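# Shelve the foam block on the recessed far-aisle shelving

## Task

Pick up the small foam block from the desk and set it down on a shelf of the shelving section at the far end of the aisle that is set back deeper than the other sections. It must rest directly on the shelf board, not on top of a carton, and the robot must not topple or finish leaning.

## Robot and tools

ROBOT. A Hello Robot Stretch 4 in simulation: an omni-wheel base, one lift carriage riding a mast, and one telescoping arm that reaches straight out ahead, ending in a wrist (yaw, pitch, roll) and a two-finger gripper. It stands about 1.6 m tall; no point of the base rim is more than 0.23 m from the base origin. Loose objects may occasionally get nudged by something else.

FRAMES. Base frame: origin on the floor under the base centre, x ahead, y to the left, z up, metres. hand_pose (a point between the open fingertips) is reported in it and may be slightly wrong. Odometry frame: where the base frame was when the scene began. base_odometry counts only wheel rotation, so slip looks like travel; heading in rad, left positive, -3.142 to 3.142.

move. One action per call, and blocking must always be false (true or omitted is refused); it returns in about 0.5 s while motion continues. An action uses base, joints or both, optionally with speeds, pace or contact_limits; or end_of_arm by itself. Motions start together.
- base: a relative offset from where the base last reported itself, one command: {"translate_m": d} forward positive, -2 to 2 m; {"strafe_m": d} left positive, -2 to 2 m; {"rotate_rad": d} counter-clockwise positive, -3.2 to 3.2. Only translate_m and strafe_m may be combined (straight-line drive, no turning).
- joints: absolute targets by name, single numbers: lift_m 0 to 1.2 m; arm_m 0 to 0.55 m extension; wrist_yaw_rad -1.134 to 4.276 (0 ahead, left positive, 3.14 folded back, beyond 3.4 may hit the arm); wrist_pitch_rad -1.117 to 4.259 (0 level, 1.57 pointing down); wrist_roll_rad -1.117 to 4.259 (0 fingers level, positive clockwise viewed from behind); gripper_m -0.038 to 0.141 m fingertip gap (error up to 0.015; -0.02 or less means fingers pressed together). Done tolerances: 0.004 for lift, arm, gripper; 0.02 rad for wrist joints. Out-of-range joint targets are clipped and flagged; other bad values are refused, unknown keys make the call invalid.
- pace: "slow", "default", "fast", "max". Base 0.1/0.3/0.4/0.6 m/s and 1/2/3/4 rad/s; lift 0.15/0.3/0.4/0.5 m/s; arm 0.1/0.4/0.6/0.7 m/s; wrist 1.82 rad/s always. A raised lift (above 0.2) slows the base, to 0.3 m/s and 1 rad/s at 1.2.
- speeds: per-joint top speed instead of pace (not gripper_m).
- contact_limits: 0 (gentlest) to 1 for arm_m, lift_m, translate_m, strafe_m, rotate_rad, placed next to its own command; default 0.5. A base limit persists until the next base action. arm_m even at 0 needs 15-40 N to stop; for light touching use 0 and aim 1-3 mm past contact.
- end_of_arm: "enable_torque" revives wrist/gripper motors that shut off.
- cameras: head_camera, head_left_camera, head_right_camera, wrist_camera or "all"; omitted means all, [] means none. Images are the latest frames and may lag the state slightly; the pictures line lists their order.
A new move replaces targets only for what it names; unnamed joints or base may keep pushing toward old targets. Moves end after 14 s (time_out). If a call is refused, or an uncommanded stop starts or blocks it, the remaining move, wait and finished_scene calls of that reply are skipped.

wait: seconds 0 to 10, plus cameras; returns early when everything is at rest. wait(0) shows the running move under "earlier move".
stop: brakes all your running motions and re-brakes slack wheels; the "stop:" line tells if they hold. Braked joints may still press on contact.
zoom_image: camera plus region [x0, y0, x1, y1] in pixels of that camera's latest image, at most 504x504; only for cameras in the newest images.
finished_scene: scene = current scene's number; ends the scene irreversibly. The block must stay placed without the robot.

RESULTS. "move" reads done or the worst status. base_status/joint_status: moving, done (base: wheels turned the amount, slip possible), off_target, contact_stop (held back, goes slack), time_out (target dropped), limit_stop_at_own_body, limit_stop_at_tilt (lean over 6 degrees; lift, arm, wheels go slack), torque_fault. on_its_own reports unrequested behaviour; "held at" is a target. lidar_m: 12 distances, 30-degree sectors counter-clockwise from straight ahead (4th left, 7th behind, 10th right); "-" is nothing seen or closer than 0.25 m; sees 0.15 m up to robot height, misses glass and thin legs. wrist_depth_mm: 7x7 grid, 100-2000 mm, "-" invalid. turned_by_wheels vs turned_by_imu differing by over ~0.1 rad in one move means collision or slip. base_tilt in degrees (±3 fixed error). motor_effort in percent, peak in brackets; wheel positive turns right. servo_current in mA; a gripper rise after closing to 0.015 or more means a firm grip; a load also reads slightly larger wrist_pitch after lifting level.

GRIPPING. Command a gap more than 0.015 below the object width; about 0.06 below resists tugging and pulls it toward the wrist. Neither reading nor done proves a grasp. Tips pressed on a surface can jam; a tightly boxed-in squeeze can cause torque_fault.

AVOID. Self-collision: gripper over base with lift below ~0.2 (0.45 pointing down); pitch below -0.2 with roll outside -0.4..4; yaw+pitch below ~-1.1; with wrist folded back, even small tilts or rolls. Keep lift above ~0.05 when retracting. Loads over 1 kg with arm above 0.2 can tip the robot while moving; steady hard pushes can too. A slack lift drops. Avoid drops, releasing moving things, slams and hard hits. The simulation keeps running between replies.

Each tool is called as name(argument=value, ...) on one line, values as JSON.

## Session

move(blocking=false)

Scene clock: 0.00 s.
base_odometry: x=+0.000 y=+0.000 heading=+0.000
turned_by_wheels: +0.000
turned_by_imu: +0.000
base_tilt: forward=+0.4 right=+1.5
lidar_m: 1.23 1.23 1.41 2.40 1.42 1.83 2.96 2.95 1.60 1.35 1.35 1.48
base_status: not commanded
joint_positions: lift_m=+0.140 arm_m=+0.002 wrist_yaw_rad=+3.046 wrist_pitch_rad=+0.002 wrist_roll_rad=+0.000 gripper_m=+0.056
joint_status: not commanded
measured_speeds: all 0
motor_effort: lift_m=+20 arm_m=-4 wheel_0=+0 wheel_1=+0 wheel_2=+0
servo_current: wrist_yaw_rad=33 wrist_pitch_rad=33 wrist_roll_rad=26 gripper_m=46
hand_pose: x=-0.1056 y=+0.1144 z=+0.3181 quat_wxyz=(+0.048, -0.001, +0.000, +0.999) (m; base frame)
wrist_depth_mm: 136 139 - - - - - / 114 140 - - - - - / 123 150 - - - - - / 137 192 - - - - - / - - - - - 1921 - / 1118 1138 196 1008 1078 1205 1205 / 798 723 831 152 759 866 854
pictures: head_camera, head_left_camera, head_right_camera, wrist_camera

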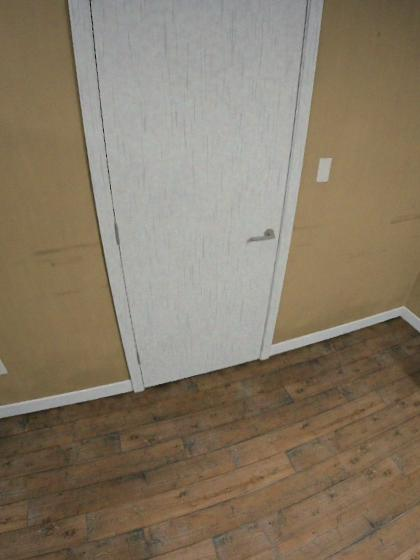

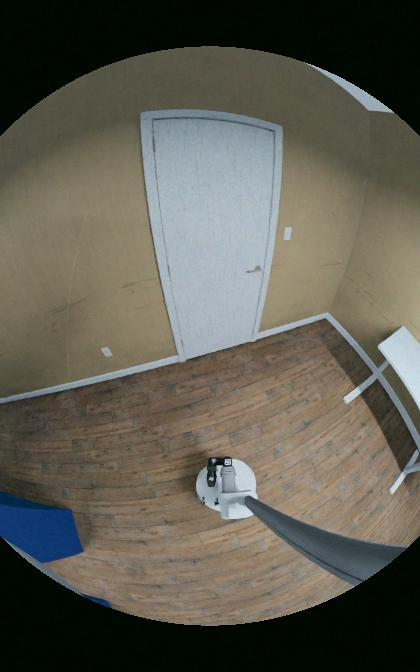

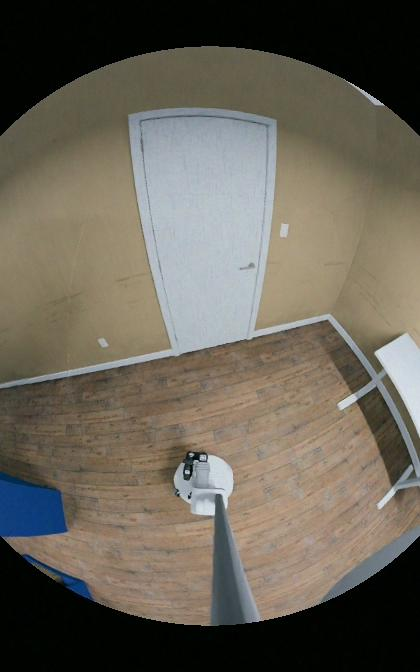

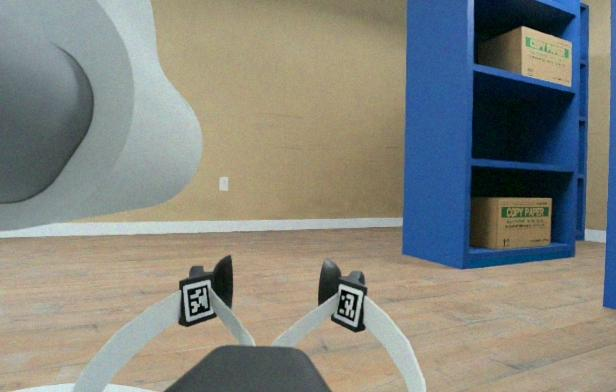

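move(base={"rotate_rad": -1.5}, blocking=false, cameras=[])

wait(seconds=3)

Scene clock: 3.97 s.
move: moving
base_odometry: x=+0.000 y=+0.000 heading=-0.261
turned_by_wheels: -0.261
turned_by_imu: -0.258
base_tilt: forward=+0.4 right=+1.4
lidar_m: 1.31 1.22 1.30 1.75 1.42 1.50 2.01 2.94 3.04 1.42 1.32 1.91
base_status: rotate_rad moving
joint_positions: lift_m=+0.140 arm_m=+0.002 wrist_yaw_rad=+3.046 wrist_pitch_rad=+0.002 wrist_roll_rad=+0.000 gripper_m=+0.056
joint_status: not commanded
measured_speeds: translate_m=+0.001 strafe_m=-0.001 rotate_rad=-0.990 lift_m=+0.000 arm_m=+0.000 wrist_yaw_rad=+0.000 wrist_pitch_rad=+0.000 wrist_roll_rad=+0.000
motor_effort: lift_m=+20(20) arm_m=-4(4) wheel_0=+6(7) wheel_1=+7(7) wheel_2=+7(8)
servo_current: wrist_yaw_rad=39(46) wrist_pitch_rad=39(52) wrist_roll_rad=26(33) gripper_m=39(52)
hand_pose: x=-0.1056 y=+0.1144 z=+0.3181 quat_wxyz=(+0.048, -0.001, +0.000, +0.999) (m; base frame)
wrist_depth_mm: 135 140 - - - - - / 113 140 - - - - - / 123 150 - - - - - / 137 192 - - - - - / 1983 - - - - - - / 1118 1138 196 991 1098 1205 1098 / 798 715 831 153 750 866 854
pictures: none
No camera images: "cameras" was empty.

Scene clock: 5.50 s.
earlier move: done
base_odometry: x=+0.000 y=+0.000 heading=-1.500
turned_by_wheels: -1.239
turned_by_imu: -1.224
base_tilt: forward=+0.3 right=+1.4
lidar_m: 1.33 1.34 1.39 1.24 1.27 1.51 2.82 1.43 1.82 2.95 2.97 1.48
base_status: done
joint_positions: lift_m=+0.140 arm_m=+0.002 wrist_yaw_rad=+3.046 wrist_pitch_rad=+0.002 wrist_roll_rad=+0.000 gripper_m=+0.056
joint_status: not commanded
measured_speeds: all 0
motor_effort: lift_m=+20(20) arm_m=-4(4) wheel_0=+3(7) wheel_1=-1(9) wheel_2=+0(8)
servo_current: wrist_yaw_rad=39(46) wrist_pitch_rad=33(52) wrist_roll_rad=26(33) gripper_m=39(52)
hand_pose: x=-0.1056 y=+0.1144 z=+0.3181 quat_wxyz=(+0.048, -0.001, +0.000, +0.999) (m; base frame)
wrist_depth_mm: 136 140 - - - - - / 115 140 - - - - - / 121 153 - - - - - / 138 200 - - - - - / - 1808 - - - - - / 1098 1118 196 991 1078 1205 1098 / 798 723 842 152 750 854 854
wait: 1.53 of 3 s (the move ended)
pictures: head_camera, head_left_camera, head_right_camera, wrist_camera

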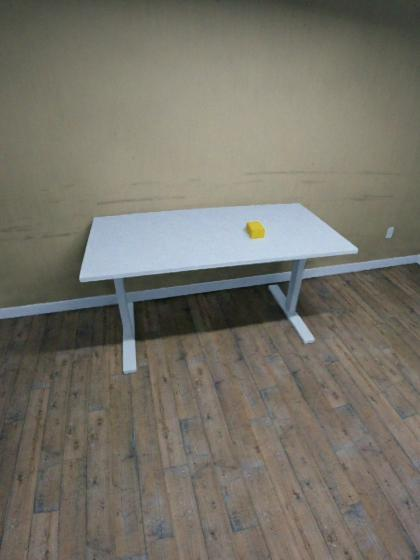

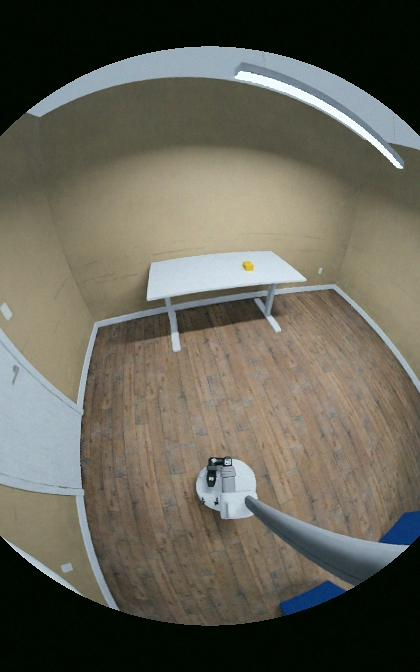

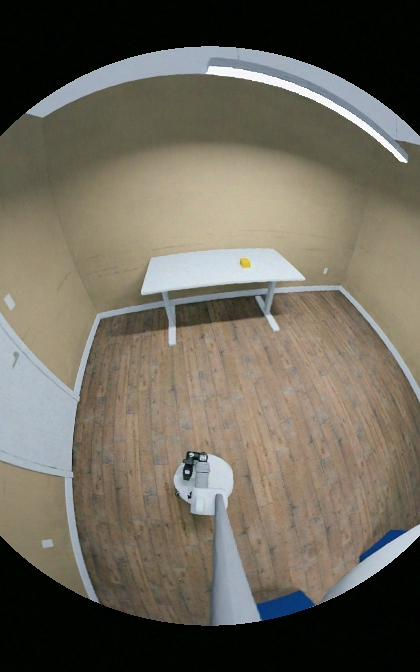

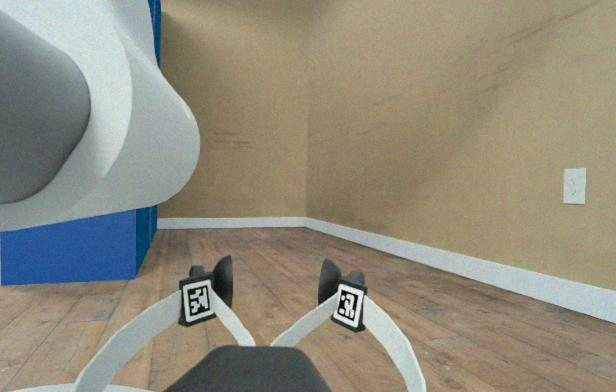

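move(joints={"lift_m": 1.0, "wrist_yaw_rad": 0, "gripper_m": 0.13}, base={"translate_m": 0.5, "strafe_m": -0.32}, blocking=false, cameras=[])

wait(seconds=5)

move(joints={"wrist_pitch_rad": 1.0}, blocking=false, cameras=[])

wait(seconds=3, cameras=["head_camera", "wrist_camera"])

Scene clock: 25.00 s.
move: moving
base_odometry: x=-0.017 y=-0.032 heading=-1.500
turned_by_wheels: +0.000
turned_by_imu: -0.001
base_tilt: forward=+0.3 right=+1.4
lidar_m: 1.32 1.34 1.44 1.26 1.28 1.57 1.46 1.45 1.84 2.91 2.92 1.48
base_status: translate_m moving; strafe_m moving
joint_positions: lift_m=+0.179 arm_m=+0.002 wrist_yaw_rad=+2.447 wrist_pitch_rad=+0.002 wrist_roll_rad=+0.000 gripper_m=+0.076
joint_status: lift_m moving; wrist_yaw_rad moving; gripper_m moving
measured_speeds: translate_m=+0.116 strafe_m=-0.076 rotate_rad=+0.001 lift_m=+0.149 arm_m=+0.000 wrist_yaw_rad=-1.810 wrist_pitch_rad=+0.000 wrist_roll_rad=+0.000
motor_effort: lift_m=+27(27) arm_m=-4(4) wheel_0=+9(10) wheel_1=-2(6) wheel_2=-8(9)
servo_current: wrist_yaw_rad=98(111) wrist_pitch_rad=46(52) wrist_roll_rad=26(39) gripper_m=98(104)
hand_pose: x=+0.0076 y=+0.2518 z=+0.3570 quat_wxyz=(+0.341, -0.001, +0.000, +0.940) (m; base frame)
wrist_depth_mm: - - - - - - - / - - - - - - - / - - - - - - - / - - - - - - - / - - - - - - - / 1205 1182 198 1281 190 1098 - / 866 741 904 149 820 866 878
pictures: none
No camera images: "cameras" was empty.

Scene clock: 28.63 s.
earlier move: done
base_odometry: x=-0.284 y=-0.521 heading=-1.500
turned_by_wheels: +0.000
turned_by_imu: -0.002
base_tilt: forward=+0.3 right=+1.3
lidar_m: 0.91 0.94 1.11 1.65 1.64 2.01 1.82 1.87 2.86 2.52 2.53 1.03
base_status: done
joint_positions: lift_m=+1.000 arm_m=+0.002 wrist_yaw_rad=+0.003 wrist_pitch_rad=+0.002 wrist_roll_rad=+0.000 gripper_m=+0.130
joint_status: all done
measured_speeds: all 0
motor_effort: lift_m=+24(28) arm_m=-4(4) wheel_0=+1(11) wheel_1=-3(6) wheel_2=+1(10)
servo_current: wrist_yaw_rad=46(124) wrist_pitch_rad=26(52) wrist_roll_rad=26(39) gripper_m=33(104)
hand_pose: x=+0.4619 y=-0.0864 z=+1.1773 quat_wxyz=(+1.000, +0.000, +0.001, +0.002) (m; base frame)
wrist_depth_mm: - - - - - - - / - - - - - - - / - - - - - - - / - - - - - - - / - - - - - - - / - 187 171 - 196 - - / - - - - - - -
wait: 3.63 of 5 s (the move ended)
pictures: head_camera, head_left_camera, head_right_camera, wrist_camera
camera_calibration:
wrist_camera: T_world_to_cam=[[-0.0444966, -0.998062, 0.0434965, -0.139669], [-0.0246502, -0.0424295, -0.998795, 1.23661], [0.998705, -0.0455152, -0.0227145, -0.208838], [0, 0, 0, 1]] pos_world=[0.232835, -0.0964349, 1.23645]

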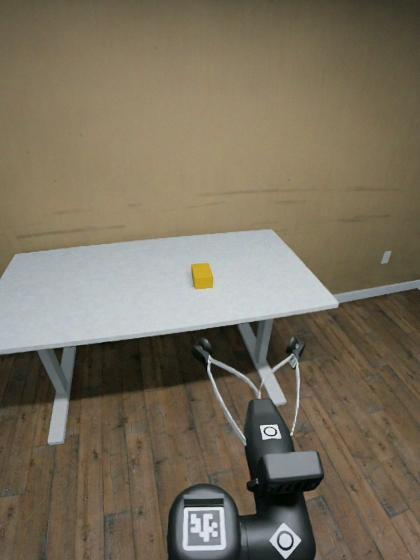

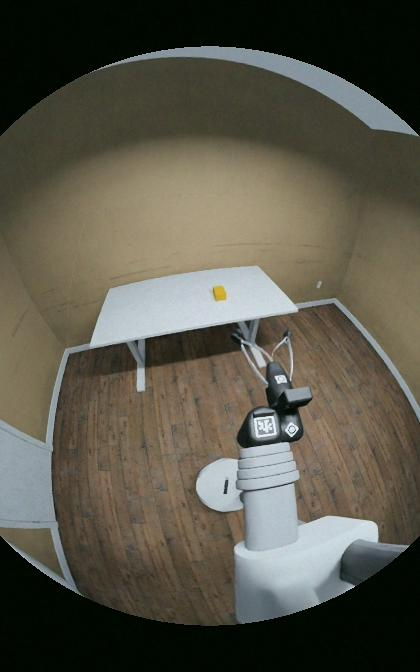

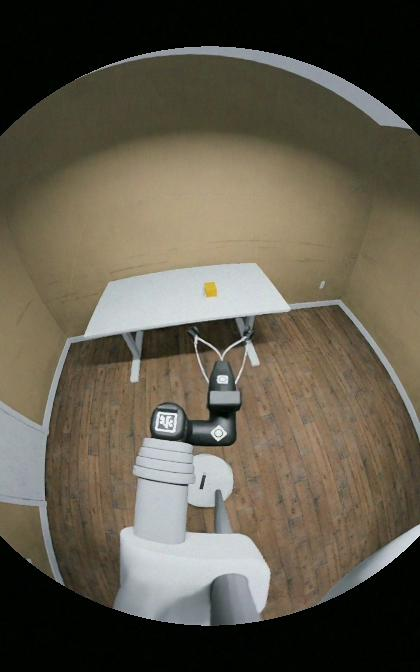

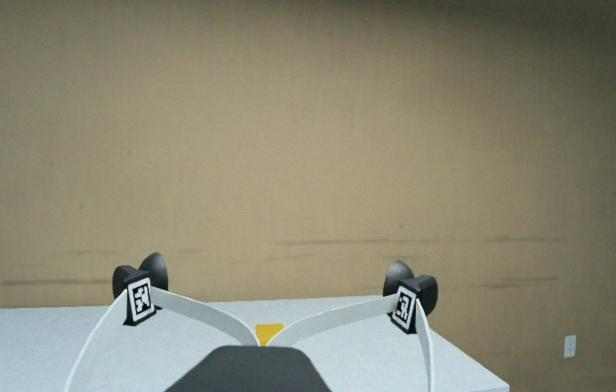

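Scene clock: 29.13 s.
move: moving
base_odometry: x=-0.284 y=-0.521 heading=-1.500
turned_by_wheels: +0.000
turned_by_imu: +0.000
base_tilt: forward=+0.3 right=+1.4
lidar_m: 0.92 0.91 1.11 1.64 1.68 2.04 1.83 1.85 2.87 2.52 2.53 1.04
base_status: not commanded
joint_positions: lift_m=+1.000 arm_m=+0.002 wrist_yaw_rad=+0.003 wrist_pitch_rad=+0.612 wrist_roll_rad=+0.000 gripper_m=+0.130
joint_status: wrist_pitch_rad moving
measured_speeds: translate_m=+0.000 strafe_m=+0.000 rotate_rad=+0.000 lift_m=+0.000 arm_m=+0.000 wrist_yaw_rad=+0.000 wrist_pitch_rad=+1.819 wrist_roll_rad=+0.000
motor_effort: lift_m=+24(24) arm_m=-4(4) wheel_0=+1(1) wheel_1=-3(3) wheel_2=+1(1)
servo_current: wrist_yaw_rad=33(46) wrist_pitch_rad=59(78) wrist_roll_rad=26(33) gripper_m=46(52)
hand_pose: x=+0.4096 y=-0.0866 z=+1.0122 quat_wxyz=(+0.954, -0.001, +0.301, +0.002) (m; base frame)
wrist_depth_mm: - - - - - - - / - - - - - - - / - - - - - - - / - - - - - - - / 1618 1756 1756 1808 1808 1808 1808 / 1397 205 1397 1537 202 1576 1576 / 1281 1229 1308 - 1336 1308 1336
pictures: none
No camera images: "cameras" was empty.

Scene clock: 29.80 s.
earlier move: done
base_odometry: x=-0.284 y=-0.521 heading=-1.500
turned_by_wheels: +0.000
turned_by_imu: +0.000
base_tilt: forward=+0.3 right=+1.5
lidar_m: 0.91 0.93 1.12 1.65 1.67 2.01 1.81 1.88 2.86 2.52 2.51 1.04
base_status: not commanded
joint_positions: lift_m=+1.000 arm_m=+0.002 wrist_yaw_rad=+0.003 wrist_pitch_rad=+0.999 wrist_roll_rad=+0.000 gripper_m=+0.130
joint_status: all done
measured_speeds: all 0
motor_effort: lift_m=+24(24) arm_m=-4(4) wheel_0=+1(1) wheel_1=-3(3) wheel_2=+1(1)
servo_current: wrist_yaw_rad=33(46) wrist_pitch_rad=46(78) wrist_roll_rad=26(33) gripper_m=39(52)
hand_pose: x=+0.3296 y=-0.0869 z=+0.9353 quat_wxyz=(+0.878, -0.001, +0.479, +0.001) (m; base frame)
wrist_depth_mm: - - - - 1808 1921 1983 / - 1708 1708 1756 1756 1756 1808 / 1464 1464 1499 1537 1537 1576 1576 / 1336 1366 1366 1366 1397 1397 1430 / 1229 1255 1281 1255 1281 1281 1308 / 1118 206 1118 1182 203 1160 1182 / 1060 1025 1078 - 1078 1098 1118
wait: 0.67 of 3 s (the move ended)
pictures: head_camera, wrist_camera
camera_calibration:
wrist_camera: T_world_to_cam=[[0.013855, -0.99786, 0.0639004, -0.173777], [-0.852074, -0.045224, -0.521464, 0.817679], [0.523237, -0.047223, -0.850878, 0.848963], [0, 0, 0, 1]] pos_world=[0.254922, -0.0963355, 1.15986]

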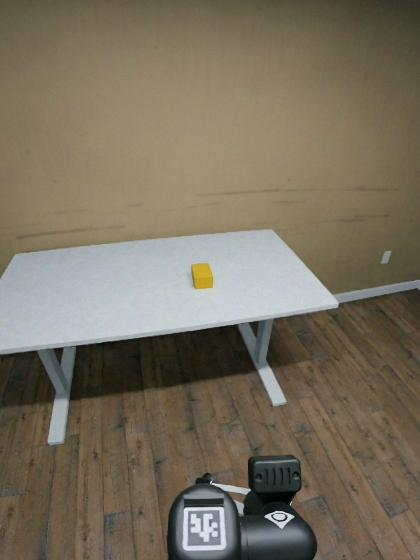

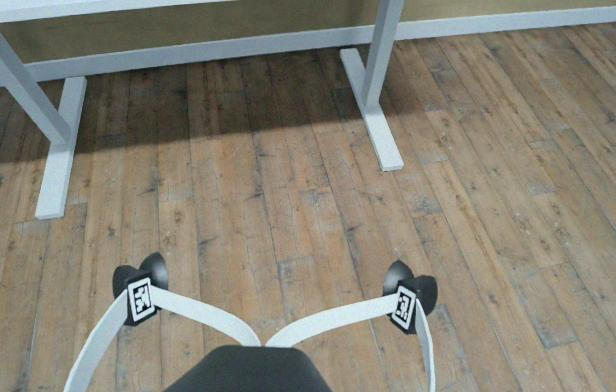

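move(base={"translate_m": 0.47, "strafe_m": 0.077}, joints={"wrist_pitch_rad": 0.6}, blocking=false, cameras=[])

wait(seconds=4, cameras=["head_camera", "wrist_camera"])

Scene clock: 43.27 s.
move: moving
base_odometry: x=-0.276 y=-0.553 heading=-1.500
turned_by_wheels: +0.000
turned_by_imu: +0.000
base_tilt: forward=+0.4 right=+1.3
lidar_m: 0.89 0.89 1.10 1.64 1.67 2.01 1.87 1.93 2.87 2.49 2.52 1.03
base_status: translate_m moving; strafe_m moving
joint_positions: lift_m=+1.000 arm_m=+0.002 wrist_yaw_rad=+0.003 wrist_pitch_rad=+0.609 wrist_roll_rad=+0.000 gripper_m=+0.130
joint_status: wrist_pitch_rad moving
measured_speeds: translate_m=+0.124 strafe_m=+0.018 rotate_rad=+0.002 lift_m=+0.000 arm_m=+0.000 wrist_yaw_rad=+0.000 wrist_pitch_rad=-0.209 wrist_roll_rad=+0.000
motor_effort: lift_m=+24(24) arm_m=-4(4) wheel_0=+6(6) wheel_1=+8(8) wheel_2=-9(9)
servo_current: wrist_yaw_rad=33(46) wrist_pitch_rad=59(117) wrist_roll_rad=26(39) gripper_m=52(52)
hand_pose: x=+0.4100 y=-0.0867 z=+1.0129 quat_wxyz=(+0.954, +0.000, +0.300, +0.002) (m; base frame)
wrist_depth_mm: - - - - - - - / - - - - - - - / - - - - - - - / - - 1863 1983 1921 - - / 1537 1661 1708 1708 1708 1708 1756 / 1397 206 1336 1464 203 1464 1464 / 1255 1205 1255 - 1281 1281 1308
pictures: none
No camera images: "cameras" was empty.

Scene clock: 45.83 s.
earlier move: done
base_odometry: x=-0.173 y=-0.985 heading=-1.500
turned_by_wheels: +0.000
turned_by_imu: -0.001
base_tilt: forward=+0.2 right=+1.4
lidar_m: 0.43 0.46 0.57 1.68 1.68 2.05 2.31 2.43 2.84 2.49 0.88 0.53
base_status: done
joint_positions: lift_m=+1.000 arm_m=+0.002 wrist_yaw_rad=+0.003 wrist_pitch_rad=+0.605 wrist_roll_rad=+0.000 gripper_m=+0.130
joint_status: all done
measured_speeds: all 0
motor_effort: lift_m=+24(24) arm_m=-4(4) wheel_0=+2(6) wheel_1=+0(8) wheel_2=+1(11)
servo_current: wrist_yaw_rad=39(52) wrist_pitch_rad=52(117) wrist_roll_rad=33(39) gripper_m=46(52)
hand_pose: x=+0.4106 y=-0.0867 z=+1.0137 quat_wxyz=(+0.955, +0.000, +0.298, +0.002) (m; base frame)
wrist_depth_mm: - - - - - - - / - - - - - - - / - - - - - - - / - - - 615 - - - / - - - - - - - / - 188 171 - 195 - - / - - - - - 1281 1336
wait: 2.57 of 4 s (the move ended)
pictures: head_camera, wrist_camera
camera_calibration:
wrist_camera: T_world_to_cam=[[-0.0116272, -0.997942, 0.0630526, -0.168347], [-0.5872, -0.0442247, -0.808233, 1.10954], [0.809359, -0.0464219, -0.585477, 0.48676], [0, 0, 0, 1]] pos_world=[0.255598, -0.0963356, 1.19236]

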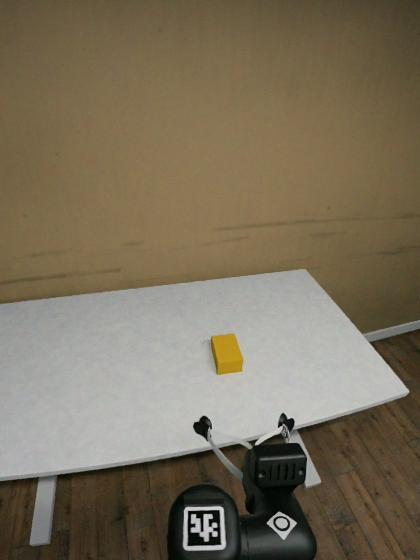

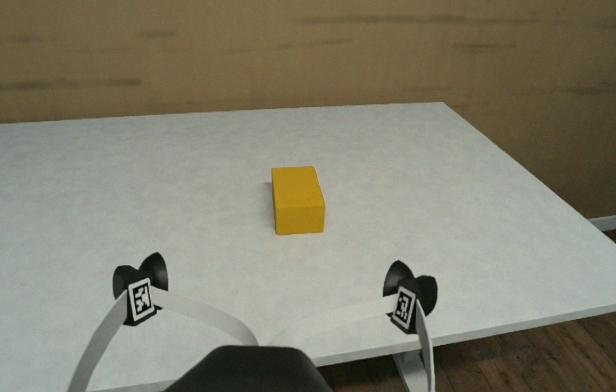

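move(joints={"arm_m": 0.25, "lift_m": 0.93}, base={"strafe_m": -0.015}, blocking=false, cameras=[])

wait(seconds=3, cameras=["head_camera", "wrist_camera"])

Scene clock: 59.57 s.
move: moving
base_odometry: x=-0.188 y=-0.986 heading=-1.499
turned_by_wheels: +0.000
turned_by_imu: -0.001
base_tilt: forward=+0.3 right=+1.4
lidar_m: 0.47 0.46 0.54 1.69 1.69 2.05 2.32 2.40 2.84 2.48 0.86 0.53
base_status: strafe_m moving
joint_positions: lift_m=+0.961 arm_m=+0.054 wrist_yaw_rad=+0.003 wrist_pitch_rad=+0.605 wrist_roll_rad=+0.000 gripper_m=+0.130
joint_status: lift_m moving; arm_m moving
measured_speeds: translate_m=+0.000 strafe_m=+0.000 rotate_rad=+0.000 lift_m=-0.141 arm_m=+0.198 wrist_yaw_rad=+0.000 wrist_pitch_rad=+0.000 wrist_roll_rad=+0.000
motor_effort: lift_m=+14(25) arm_m=+9(9) wheel_0=+3(8) wheel_1=-3(9) wheel_2=+0(2)
servo_current: wrist_yaw_rad=33(46) wrist_pitch_rad=39(52) wrist_roll_rad=26(33) gripper_m=46(46)
hand_pose: x=+0.4628 y=-0.0867 z=+0.9756 quat_wxyz=(+0.955, +0.000, +0.298, +0.002) (m; base frame)
wrist_depth_mm: - - - - - - - / - - - - - - - / - - - - - - - / - - - 559 - - - / - - - - - - - / - 188 172 - 195 - - / - - - - - 1205 1281
pictures: none
No camera images: "cameras" was empty.

Scene clock: 60.93 s.
earlier move: done
base_odometry: x=-0.188 y=-0.986 heading=-1.499
turned_by_wheels: +0.000
turned_by_imu: +0.000
base_tilt: forward=+0.2 right=+1.3
lidar_m: 0.44 0.46 0.54 1.69 1.69 2.09 2.31 2.41 2.83 2.48 0.87 0.50
base_status: done
joint_positions: lift_m=+0.930 arm_m=+0.250 wrist_yaw_rad=+0.003 wrist_pitch_rad=+0.605 wrist_roll_rad=+0.000 gripper_m=+0.130
joint_status: all done
measured_speeds: all 0
motor_effort: lift_m=+14(25) arm_m=+6(10) wheel_0=+3(8) wheel_1=-1(9) wheel_2=+0(2)
servo_current: wrist_yaw_rad=33(46) wrist_pitch_rad=52(52) wrist_roll_rad=33(33) gripper_m=39(52)
hand_pose: x=+0.6581 y=-0.0867 z=+0.9446 quat_wxyz=(+0.955, +0.000, +0.298, +0.002) (m; base frame)
wrist_depth_mm: - - - - - - - / - - - - - - - / - - - - - - - / - - - - - - - / - - 413 413 - - - / - 188 182 362 196 - - / - - - - - - -
wait: 1.37 of 3 s (the move ended)
pictures: head_camera, wrist_camera
camera_calibration:
wrist_camera: T_world_to_cam=[[-0.0116368, -0.997943, 0.0630492, -0.161105], [-0.58704, -0.0442255, -0.808349, 1.19901], [0.809475, -0.046419, -0.585317, 0.245831], [0, 0, 0, 1]] pos_world=[0.502998, -0.0963356, 1.12326]

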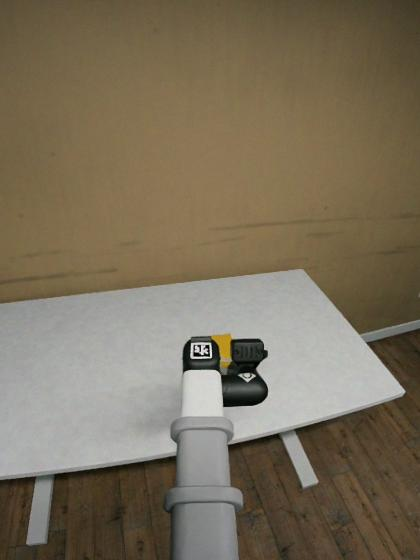

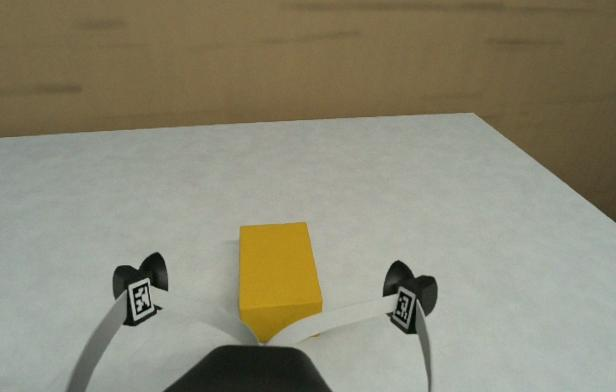

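move(joints={"arm_m": 0.377, "lift_m": 0.82}, blocking=false, cameras=[])

wait(seconds=3, cameras=["head_right_camera", "wrist_camera"])

Scene clock: 71.20 s.
move: moving
base_odometry: x=-0.188 y=-0.986 heading=-1.499
turned_by_wheels: +0.000
turned_by_imu: -0.001
base_tilt: forward=+0.3 right=+1.4
lidar_m: 0.45 0.46 0.56 1.69 1.68 2.08 2.31 2.40 2.82 2.48 0.87 0.51
base_status: not commanded
joint_positions: lift_m=+0.891 arm_m=+0.302 wrist_yaw_rad=+0.003 wrist_pitch_rad=+0.605 wrist_roll_rad=+0.000 gripper_m=+0.130
joint_status: lift_m moving; arm_m moving
measured_speeds: translate_m=+0.000 strafe_m=+0.000 rotate_rad=+0.000 lift_m=-0.149 arm_m=+0.198 wrist_yaw_rad=+0.000 wrist_pitch_rad=+0.000 wrist_roll_rad=+0.000
motor_effort: lift_m=+12(14) arm_m=+7(10) wheel_0=+3(3) wheel_1=-1(1) wheel_2=+0(0)
servo_current: wrist_yaw_rad=26(46) wrist_pitch_rad=39(52) wrist_roll_rad=26(33) gripper_m=46(52)
hand_pose: x=+0.7106 y=-0.0867 z=+0.9053 quat_wxyz=(+0.955, +0.000, +0.298, +0.002) (m; base frame)
wrist_depth_mm: - - - - - - - / - - - - - - - / - - - - - - - / - - - - - - - / - - 364 366 - - - / - 187 182 314 195 - - / - - - - - - -
pictures: none
No camera images: "cameras" was empty.

Scene clock: 72.20 s.
earlier move: done
base_odometry: x=-0.188 y=-0.986 heading=-1.499
turned_by_wheels: +0.000
turned_by_imu: +0.000
base_tilt: forward=+0.1 right=+1.3
lidar_m: 0.45 0.47 0.56 1.71 1.70 2.07 2.31 2.41 2.82 2.49 0.85 0.52
base_status: not commanded
joint_positions: lift_m=+0.820 arm_m=+0.377 wrist_yaw_rad=+0.003 wrist_pitch_rad=+0.605 wrist_roll_rad=+0.000 gripper_m=+0.130
joint_status: all done
measured_speeds: all 0
motor_effort: lift_m=+13(15) arm_m=+6(10) wheel_0=+3(3) wheel_1=-1(1) wheel_2=+0(0)
servo_current: wrist_yaw_rad=39(46) wrist_pitch_rad=39(52) wrist_roll_rad=26(33) gripper_m=46(52)
hand_pose: x=+0.7851 y=-0.0867 z=+0.8346 quat_wxyz=(+0.955, +0.000, +0.298, +0.002) (m; base frame)
wrist_depth_mm: - - - - - - - / - - - - - - - / - - - - - - - / - - - - - - - / - - 254 256 - - - / - 188 216 219 195 - - / - - 193 - - - -
wait: 1.00 of 3 s (the move ended)
pictures: head_right_camera, wrist_camera
camera_calibration:
wrist_camera: T_world_to_cam=[[-0.0116419, -0.997942, 0.0630511, -0.152689], [-0.586974, -0.0442278, -0.808397, 1.18471], [0.809522, -0.0464206, -0.585251, 0.0784644], [0, 0, 0, 1]] pos_world=[0.630098, -0.0963356, 1.01326]

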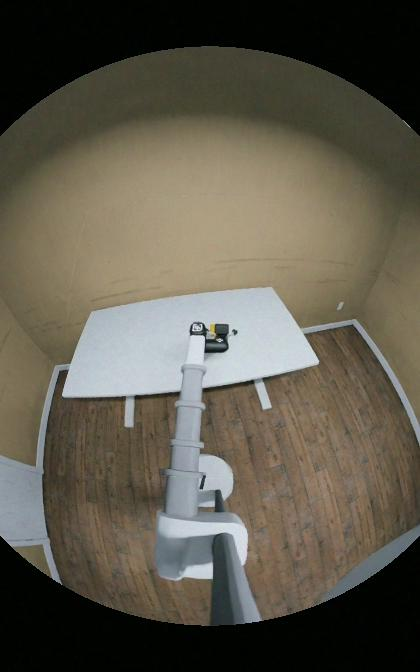

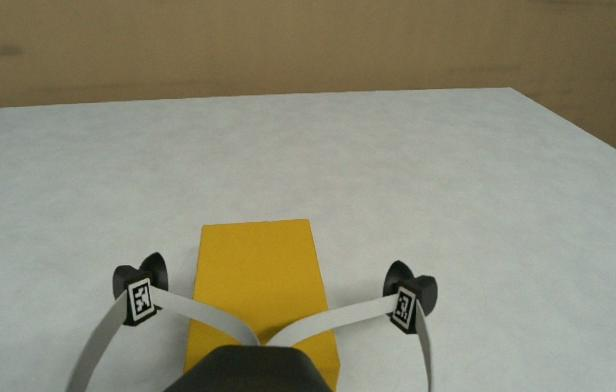

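move(joints={"lift_m": 0.79, "arm_m": 0.372}, contact_limits={"lift_m": 0.2}, pace="slow", blocking=false, cameras=[])

wait(seconds=2, cameras=["wrist_camera"])

Scene clock: 83.93 s.
move: moving
base_odometry: x=-0.188 y=-0.986 heading=-1.499
turned_by_wheels: +0.000
turned_by_imu: -0.001
base_tilt: forward=+0.4 right=+1.3
lidar_m: 0.46 0.46 0.55 1.72 1.67 2.10 2.30 2.42 2.82 2.46 0.87 0.48
base_status: not commanded
joint_positions: lift_m=+0.797 arm_m=+0.372 wrist_yaw_rad=+0.003 wrist_pitch_rad=+0.605 wrist_roll_rad=+0.000 gripper_m=+0.130
joint_status: lift_m moving; arm_m moving
measured_speeds: translate_m=+0.000 strafe_m=+0.000 rotate_rad=+0.000 lift_m=-0.056 arm_m=+0.000 wrist_yaw_rad=+0.000 wrist_pitch_rad=+0.000 wrist_roll_rad=+0.000
motor_effort: lift_m=+13(15) arm_m=-7(8) wheel_0=+3(3) wheel_1=-1(1) wheel_2=+0(0)
servo_current: wrist_yaw_rad=33(39) wrist_pitch_rad=39(52) wrist_roll_rad=26(33) gripper_m=46(52)
contact_limits: lift_m 0.2
hand_pose: x=+0.7806 y=-0.0867 z=+0.8115 quat_wxyz=(+0.955, +0.000, +0.298, +0.002) (m; base frame)
wrist_depth_mm: - - - - - - - / - - - - - - - / - - - - - - - / - - 258 260 - - - / - - 222 224 - - - / - 188 190 193 196 - - / - - 175 133 - - -
pictures: none
No camera images: "cameras" was empty.

Scene clock: 84.50 s.
earlier move: done
base_odometry: x=-0.188 y=-0.986 heading=-1.499
turned_by_wheels: +0.000
turned_by_imu: +0.000
base_tilt: forward=+0.2 right=+1.4
lidar_m: 0.43 0.46 0.58 1.70 1.68 2.06 2.30 2.42 2.82 2.47 0.85 0.52
base_status: not commanded
joint_positions: lift_m=+0.791 arm_m=+0.372 wrist_yaw_rad=+0.003 wrist_pitch_rad=+0.602 wrist_roll_rad=+0.000 gripper_m=+0.130
joint_status: all done
measured_speeds: all 0
motor_effort: lift_m=+12(15) arm_m=-6(9) wheel_0=+3(3) wheel_1=-2(2) wheel_2=+0(0)
servo_current: wrist_yaw_rad=39(46) wrist_pitch_rad=46(59) wrist_roll_rad=26(33) gripper_m=46(59)
contact_limits: lift_m 0.2
hand_pose: x=+0.7811 y=-0.0867 z=+0.8054 quat_wxyz=(+0.955, +0.000, +0.297, +0.002) (m; base frame)
wrist_depth_mm: - - - - - - - / - - - - - - - / - - - - - - - / - - 250 253 - - - / - - 215 216 - - - / - 185 183 186 196 - - / - - 170 133 - - -
wait: 0.57 of 2 s (the move ended)
pictures: wrist_camera
camera_calibration:
wrist_camera: T_world_to_cam=[[-0.0118302, -0.997943, 0.0630133, -0.150721], [-0.584593, -0.0442235, -0.810121, 1.15828], [0.81124, -0.046421, -0.582867, 0.0614413], [0, 0, 0, 1]] pos_world=[0.625498, -0.0963356, 0.983659]

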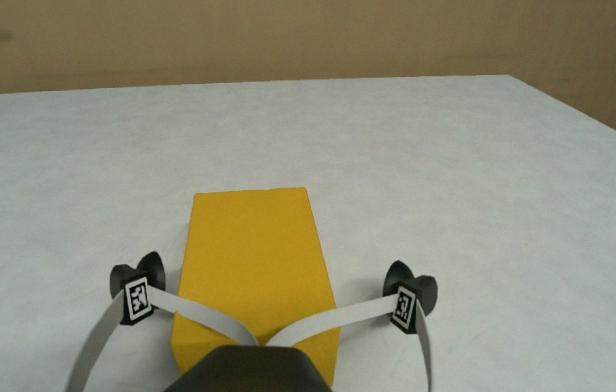

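move(joints={"lift_m": 0.799}, pace="slow", blocking=false, cameras=[])

move(joints={"gripper_m": 0.035}, blocking=false, cameras=[])

wait(seconds=4, cameras=["wrist_camera"])

Scene clock: 91.10 s.
move: moving
base_odometry: x=-0.188 y=-0.986 heading=-1.499
turned_by_wheels: +0.000
turned_by_imu: -0.001
base_tilt: forward=+0.2 right=+1.3
lidar_m: 0.45 0.45 0.55 1.72 1.68 2.09 2.31 2.42 2.83 2.47 0.89 0.51
base_status: not commanded
joint_positions: lift_m=+0.799 arm_m=+0.372 wrist_yaw_rad=+0.003 wrist_pitch_rad=+0.602 wrist_roll_rad=+0.000 gripper_m=+0.130
joint_status: lift_m moving
measured_speeds: all 0
motor_effort: lift_m=+25(25) arm_m=-6(6) wheel_0=+3(3) wheel_1=-2(2) wheel_2=+0(0)
servo_current: wrist_yaw_rad=33(46) wrist_pitch_rad=39(59) wrist_roll_rad=33(33) gripper_m=39(52)
hand_pose: x=+0.7811 y=-0.0867 z=+0.8134 quat_wxyz=(+0.955, +0.000, +0.297, +0.002) (m; base frame)
wrist_depth_mm: - - - - - - - / - - - - - - - / - - - - - - - / - - - 263 - - - / - - 224 225 - - - / - 188 192 193 195 - - / - - 174 133 - - -
pictures: none
No camera images: "cameras" was empty.

Scene clock: 91.60 s.
move: moving
base_odometry: x=-0.188 y=-0.986 heading=-1.499
turned_by_wheels: +0.000
turned_by_imu: +0.000
base_tilt: forward=+0.4 right=+1.4
lidar_m: 0.42 0.44 0.56 1.71 1.68 2.09 2.32 2.42 2.82 2.46 0.85 0.51
base_status: not commanded
joint_positions: lift_m=+0.799 arm_m=+0.372 wrist_yaw_rad=+0.003 wrist_pitch_rad=+0.602 wrist_roll_rad=+0.000 gripper_m=+0.116
joint_status: gripper_m moving; the others done
measured_speeds: all 0
motor_effort: lift_m=+24(24) arm_m=-6(6) wheel_0=+3(3) wheel_1=-1(2) wheel_2=+0(0)
servo_current: wrist_yaw_rad=39(46) wrist_pitch_rad=52(52) wrist_roll_rad=33(33) gripper_m=91(111)
hand_pose: x=+0.7811 y=-0.0867 z=+0.8134 quat_wxyz=(+0.955, +0.000, +0.297, +0.002) (m; base frame)
wrist_depth_mm: - - - - - - - / - - - - - - - / - - - - - - - / - - - 263 - - - / - - 224 226 - - - / - 185 191 193 193 - - / - - 174 - - - -
pictures: none
No camera images: "cameras" was empty.

Scene clock: 92.97 s.
earlier move: done
base_odometry: x=-0.188 y=-0.986 heading=-1.499
turned_by_wheels: +0.000
turned_by_imu: +0.000
base_tilt: forward=+0.2 right=+1.4
lidar_m: 0.46 0.46 0.58 1.71 1.68 2.08 2.30 2.42 2.82 2.48 0.87 0.51
base_status: not commanded
joint_positions: lift_m=+0.799 arm_m=+0.372 wrist_yaw_rad=+0.003 wrist_pitch_rad=+0.602 wrist_roll_rad=+0.000 gripper_m=+0.036
joint_status: all done
measured_speeds: all 0
motor_effort: lift_m=+24(24) arm_m=-6(6) wheel_0=+3(3) wheel_1=-1(2) wheel_2=+0(0)
servo_current: wrist_yaw_rad=39(46) wrist_pitch_rad=39(59) wrist_roll_rad=26(33) gripper_m=98(208)
hand_pose: x=+0.7811 y=-0.0867 z=+0.8134 quat_wxyz=(+0.955, +0.000, +0.297, +0.002) (m; base frame)
wrist_depth_mm: - - - - - - - / - - - - - - - / - - - - - - - / - - - 248 - - - / - - 212 214 - - - / - 181 182 185 183 - - / - - - 165 - - -
wait: 1.37 of 4 s (the move ended)
pictures: wrist_camera
camera_calibration:
wrist_camera: T_world_to_cam=[[-0.0118302, -0.997943, 0.0630133, -0.151225], [-0.584593, -0.0442235, -0.810121, 1.16476], [0.81124, -0.046421, -0.582867, 0.0661043], [0, 0, 0, 1]] pos_world=[0.625498, -0.0963356, 0.991659]

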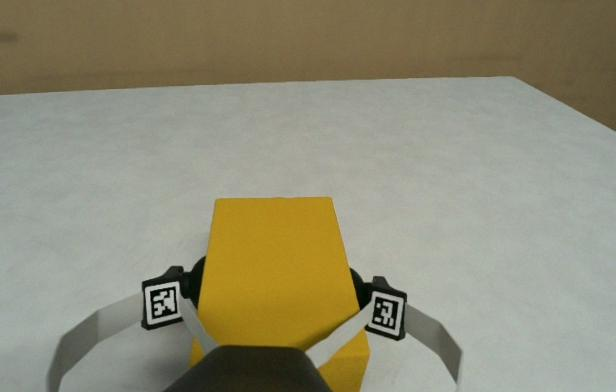

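move(joints={"lift_m": 0.95}, blocking=false, cameras=[])

wait(seconds=2, cameras=[])

move(base={"translate_m": -0.75}, joints={"arm_m": 0.0}, blocking=false, cameras=[])

wait(seconds=5, cameras=[])

move(base={"rotate_rad": -2.0}, joints={"wrist_pitch_rad": 0.0}, blocking=false, cameras=[])

wait(seconds=5)

Scene clock: 101.13 s.
move: moving
base_odometry: x=-0.188 y=-0.986 heading=-1.499
turned_by_wheels: +0.000
turned_by_imu: -0.001
base_tilt: forward=+0.3 right=+1.4
lidar_m: 0.44 0.45 0.56 1.71 1.71 2.09 2.29 2.42 2.84 2.47 0.85 0.51
base_status: not commanded
joint_positions: lift_m=+0.838 arm_m=+0.372 wrist_yaw_rad=+0.003 wrist_pitch_rad=+0.602 wrist_roll_rad=+0.000 gripper_m=+0.036
joint_status: lift_m moving
measured_speeds: translate_m=+0.000 strafe_m=+0.000 rotate_rad=+0.000 lift_m=+0.149 arm_m=+0.000 wrist_yaw_rad=+0.000 wrist_pitch_rad=+0.000 wrist_roll_rad=+0.000
motor_effort: lift_m=+25(27) arm_m=-6(6) wheel_0=+3(3) wheel_1=-1(1) wheel_2=+0(0)
servo_current: wrist_yaw_rad=39(46) wrist_pitch_rad=33(52) wrist_roll_rad=20(33) gripper_m=104(111)
hand_pose: x=+0.7811 y=-0.0867 z=+0.8527 quat_wxyz=(+0.955, +0.000, +0.297, +0.002) (m; base frame)
wrist_depth_mm: - - - - - - - / - - - - - - - / - - - - - - - / - - - 248 - - - / - - 212 215 - - - / - 181 182 184 183 - - / - - - 165 - - -
pictures: none
No camera images: "cameras" was empty.

Scene clock: 102.33 s.
earlier move: done
base_odometry: x=-0.188 y=-0.986 heading=-1.499
turned_by_wheels: +0.000
turned_by_imu: +0.000
base_tilt: forward=+0.3 right=+1.4
lidar_m: 0.46 0.45 0.56 1.70 1.68 2.06 2.31 2.41 2.83 2.47 0.88 0.51
base_status: not commanded
joint_positions: lift_m=+0.950 arm_m=+0.372 wrist_yaw_rad=+0.003 wrist_pitch_rad=+0.602 wrist_roll_rad=+0.000 gripper_m=+0.036
joint_status: all done
measured_speeds: all 0
motor_effort: lift_m=+24(27) arm_m=-6(6) wheel_0=+3(3) wheel_1=-1(2) wheel_2=+0(0)
servo_current: wrist_yaw_rad=33(46) wrist_pitch_rad=33(52) wrist_roll_rad=33(33) gripper_m=117(117)
hand_pose: x=+0.7811 y=-0.0867 z=+0.9644 quat_wxyz=(+0.955, +0.000, +0.297, +0.002) (m; base frame)
wrist_depth_mm: - - - - - - - / - - - - - - - / - - - - - - - / - - - 249 - - - / - - 212 214 - - - / - 181 181 185 183 - - / - - - 165 - - -
wait: 1.20 of 2 s (the move ended)
pictures: none
No camera images: "cameras" was empty.

Scene clock: 102.83 s.
move: moving
base_odometry: x=-0.191 y=-0.953 heading=-1.500
turned_by_wheels: +0.000
turned_by_imu: +0.000
base_tilt: forward=+0.3 right=+1.4
lidar_m: 0.48 0.50 0.59 1.71 1.67 2.07 2.28 2.41 2.83 2.49 2.42 0.54
base_status: translate_m moving
joint_positions: lift_m=+0.950 arm_m=+0.320 wrist_yaw_rad=+0.003 wrist_pitch_rad=+0.602 wrist_roll_rad=+0.000 gripper_m=+0.036
joint_status: arm_m moving
joint sent to its limit — arm_m, lower limit.
measured_speeds: translate_m=-0.124 strafe_m=+0.000 rotate_rad=-0.002 lift_m=+0.000 arm_m=-0.198 wrist_yaw_rad=+0.000 wrist_pitch_rad=+0.000 wrist_roll_rad=+0.000
motor_effort: lift_m=+24(24) arm_m=-8(10) wheel_0=-5(7) wheel_1=-6(7) wheel_2=+8(10)
servo_current: wrist_yaw_rad=33(39) wrist_pitch_rad=52(52) wrist_roll_rad=26(33) gripper_m=104(111)
hand_pose: x=+0.7286 y=-0.0867 z=+0.9644 quat_wxyz=(+0.955, +0.000, +0.297, +0.002) (m; base frame)
wrist_depth_mm: - - - - - - - / - - - - - - - / - - - - - - - / - - - 248 - - - / - - 211 214 - - - / - 181 181 184 185 - - / - - - 165 - - -
pictures: none
No camera images: "cameras" was empty.

Scene clock: 106.33 s.
earlier move: done
base_odometry: x=-0.242 y=-0.238 heading=-1.500
turned_by_wheels: +0.000
turned_by_imu: +0.000
base_tilt: forward=+0.4 right=+1.5
lidar_m: 1.16 1.18 1.77 1.54 1.54 1.88 1.58 1.58 1.91 2.64 2.66 1.32
base_status: done
joint_positions: lift_m=+0.950 arm_m=+0.002 wrist_yaw_rad=+0.003 wrist_pitch_rad=+0.602 wrist_roll_rad=+0.000 gripper_m=+0.036
joint_status: all done
joint sent to its limit — arm_m, lower limit.
measured_speeds: all 0
motor_effort: lift_m=+24(24) arm_m=-6(10) wheel_0=-3(8) wheel_1=+0(7) wheel_2=-1(11)
servo_current: wrist_yaw_rad=39(52) wrist_pitch_rad=26(59) wrist_roll_rad=26(33) gripper_m=104(111)
hand_pose: x=+0.4113 y=-0.0867 z=+0.9645 quat_wxyz=(+0.955, +0.000, +0.297, +0.002) (m; base frame)
wrist_depth_mm: - - - - - - - / - - - - - - - / - - - - - - - / 1863 1863 1921 - 1983 - - / 1618 1576 220 215 1618 1661 1708 / 1336 186 181 184 185 1430 1430 / 1160 1182 167 165 1205 1182 1255
wait: 3.50 of 5 s (the move ended)
pictures: none
No camera images: "cameras" was empty.

Scene clock: 106.83 s.
move: moving
base_odometry: x=-0.242 y=-0.238 heading=-1.728
turned_by_wheels: -0.228
turned_by_imu: -0.225
base_tilt: forward=+0.4 right=+1.5
lidar_m: 1.21 1.17 1.27 1.58 1.53 1.68 2.41 1.58 1.80 2.69 2.64 2.62
base_status: rotate_rad moving
joint_positions: lift_m=+0.950 arm_m=+0.002 wrist_yaw_rad=+0.003 wrist_pitch_rad=+0.063 wrist_roll_rad=+0.000 gripper_m=+0.036
joint_status: wrist_pitch_rad moving
measured_speeds: translate_m=+0.000 strafe_m=+0.001 rotate_rad=-0.871 lift_m=+0.000 arm_m=+0.000 wrist_yaw_rad=+0.000 wrist_pitch_rad=-0.976 wrist_roll_rad=+0.000
motor_effort: lift_m=+24(24) arm_m=-6(6) wheel_0=+6(7) wheel_1=+7(7) wheel_2=+7(7)
servo_current: wrist_yaw_rad=39(39) wrist_pitch_rad=72(163) wrist_roll_rad=20(33) gripper_m=104(104)
hand_pose: x=+0.4614 y=-0.0865 z=+1.1096 quat_wxyz=(+1.000, +0.000, +0.032, +0.002) (m; base frame)
wrist_depth_mm: - - - - - - - / - - - - - - - / - - - - - - - / - - - - - - - / - - 211 214 - - - / - 181 182 185 185 - - / - - - 165 1921 1983 -
pictures: none
No camera images: "cameras" was empty.

Scene clock: 108.77 s.
earlier move: done
base_odometry: x=-0.242 y=-0.238 heading=+2.784
turned_by_wheels: -1.771
turned_by_imu: -1.749
base_tilt: forward=+0.4 right=+1.5
lidar_m: 2.06 2.63 2.67 1.24 1.19 1.23 1.67 1.52 1.58 2.01 1.58 1.80
base_status: done
joint_positions: lift_m=+0.950 arm_m=+0.002 wrist_yaw_rad=+0.003 wrist_pitch_rad=+0.007 wrist_roll_rad=+0.000 gripper_m=+0.036
joint_status: all done
measured_speeds: all 0
motor_effort: lift_m=+23(24) arm_m=-6(6) wheel_0=+4(8) wheel_1=+0(8) wheel_2=+2(8)
servo_current: wrist_yaw_rad=33(52) wrist_pitch_rad=52(163) wrist_roll_rad=26(33) gripper_m=111(117)
hand_pose: x=+0.4620 y=-0.0865 z=+1.1259 quat_wxyz=(+1.000, +0.000, +0.003, +0.002) (m; base frame)
wrist_depth_mm: - - - - - 1576 - / - - - - - - - / - - - - - - - / - - - - - - - / - - 220 214 1756 - - / - 186 182 185 183 - - / - - 167 165 - 1708 -
wait: 1.93 of 5 s (the move ended)
pictures: head_camera, head_left_camera, head_right_camera, wrist_camera
camera_calibration:
wrist_camera: T_world_to_cam=[[-0.0446728, -0.998044, 0.043732, -0.1377], [-0.0297638, -0.0424266, -0.998656, 1.18741], [0.998558, -0.0459144, -0.0278102, -0.204335], [0, 0, 0, 1]] pos_world=[0.23323, -0.0964343, 1.18616]

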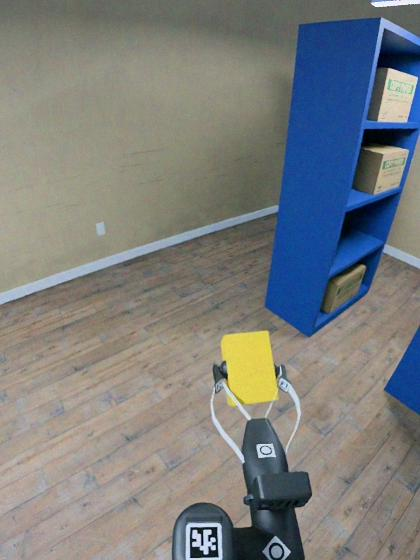

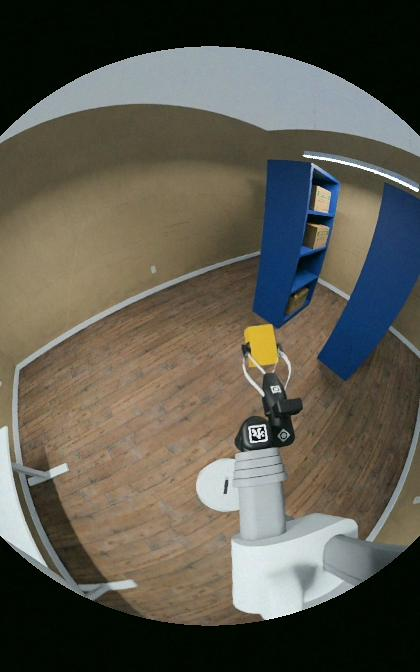

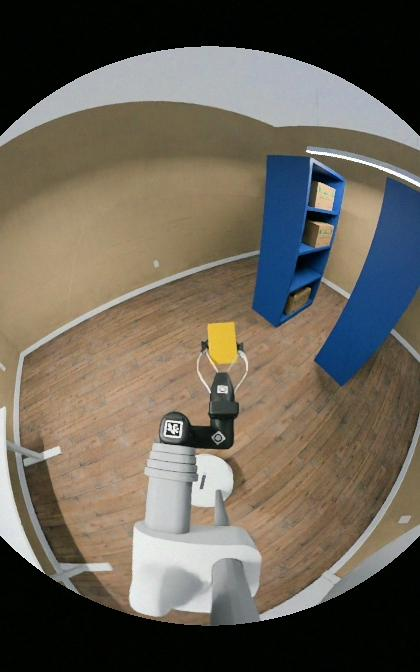

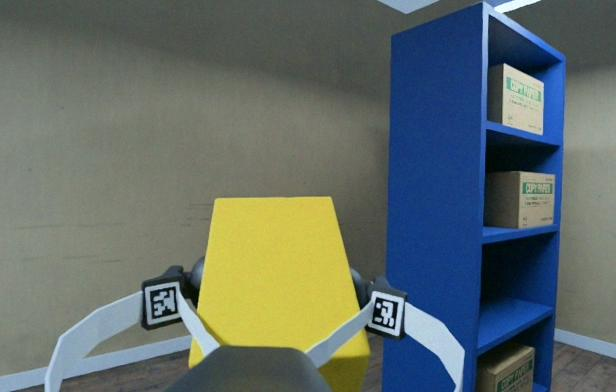

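move(base={"rotate_rad": -0.75}, blocking=false, cameras=[])

wait(seconds=4)

Scene clock: 112.77 s.
move: moving
base_odometry: x=-0.242 y=-0.238 heading=+2.555
turned_by_wheels: -0.229
turned_by_imu: -0.226
base_tilt: forward=+0.3 right=+1.5
lidar_m: 1.78 2.67 2.64 1.45 1.19 1.19 1.90 1.55 1.51 1.72 1.59 1.58
base_status: rotate_rad moving
joint_positions: lift_m=+0.950 arm_m=+0.002 wrist_yaw_rad=+0.003 wrist_pitch_rad=+0.007 wrist_roll_rad=+0.000 gripper_m=+0.036
joint_status: not commanded
measured_speeds: translate_m=+0.001 strafe_m=+0.000 rotate_rad=-0.867 lift_m=+0.000 arm_m=+0.000 wrist_yaw_rad=+0.000 wrist_pitch_rad=+0.000 wrist_roll_rad=+0.000
motor_effort: lift_m=+23(23) arm_m=-6(6) wheel_0=+7(7) wheel_1=+7(7) wheel_2=+7(7)
servo_current: wrist_yaw_rad=33(39) wrist_pitch_rad=52(59) wrist_roll_rad=26(33) gripper_m=104(111)
hand_pose: x=+0.4620 y=-0.0865 z=+1.1259 quat_wxyz=(+1.000, +0.000, +0.003, +0.002) (m; base frame)
wrist_depth_mm: - - - - - - - / - - - - - - - / - - - - - - - / - - - 1863 - - - / - - 220 214 - - - / - 186 182 184 185 - - / - - 167 165 1983 - -
pictures: none
No camera images: "cameras" was empty.

Scene clock: 113.87 s.
earlier move: done
base_odometry: x=-0.242 y=-0.238 heading=+2.034
turned_by_wheels: -0.520
turned_by_imu: -0.514
base_tilt: forward=+0.3 right=+1.3
lidar_m: 1.57 1.80 2.68 2.66 1.45 1.21 1.19 1.89 1.54 1.53 1.77 1.57
base_status: done
joint_positions: lift_m=+0.950 arm_m=+0.002 wrist_yaw_rad=+0.003 wrist_pitch_rad=+0.007 wrist_roll_rad=+0.000 gripper_m=+0.036
joint_status: not commanded
measured_speeds: all 0
motor_effort: lift_m=+23(23) arm_m=-6(6) wheel_0=+4(7) wheel_1=+0(7) wheel_2=+2(8)
servo_current: wrist_yaw_rad=26(52) wrist_pitch_rad=52(59) wrist_roll_rad=33(39) gripper_m=91(111)
hand_pose: x=+0.4620 y=-0.0866 z=+1.1259 quat_wxyz=(+1.000, +0.000, +0.003, +0.001) (m; base frame)
wrist_depth_mm: - - - - - - - / - - - - - - - / - - - - - - - / - - - 250 - - - / - - 220 214 - - - / - 181 182 184 185 - - / - 1863 167 165 - - -
wait: 1.10 of 4 s (the move ended)
pictures: head_camera, head_left_camera, head_right_camera, wrist_camera
camera_calibration:
wrist_camera: T_world_to_cam=[[-0.0447725, -0.998039, 0.0437344, -0.137679], [-0.029768, -0.042426, -0.998656, 1.18741], [0.998554, -0.0460142, -0.0278101, -0.204343], [0, 0, 0, 1]] pos_world=[0.23323, -0.0964342, 1.18616]

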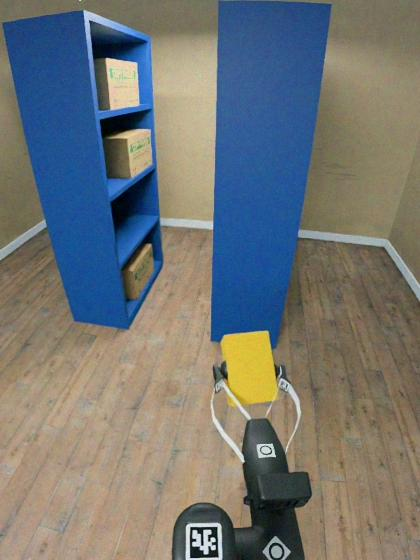

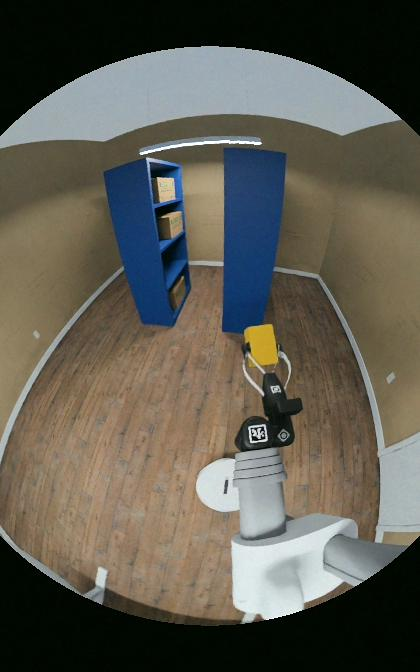

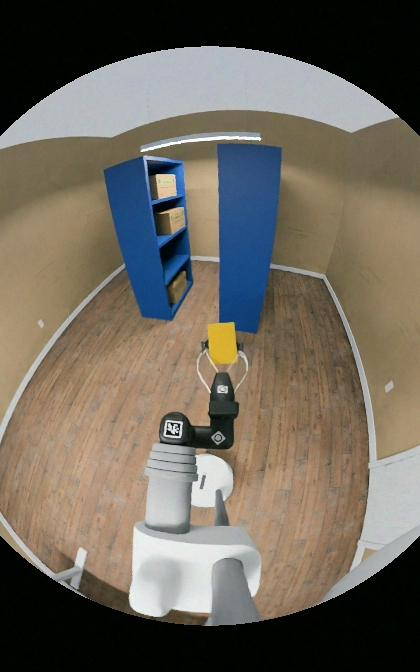

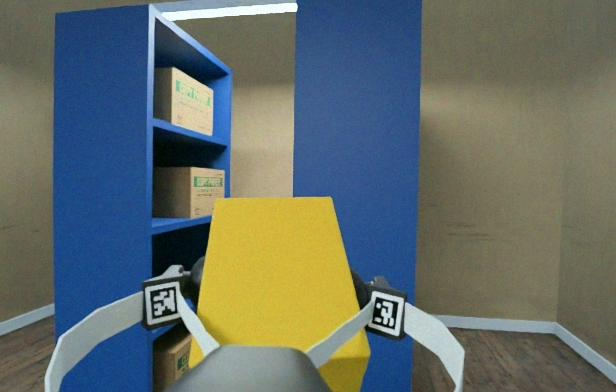

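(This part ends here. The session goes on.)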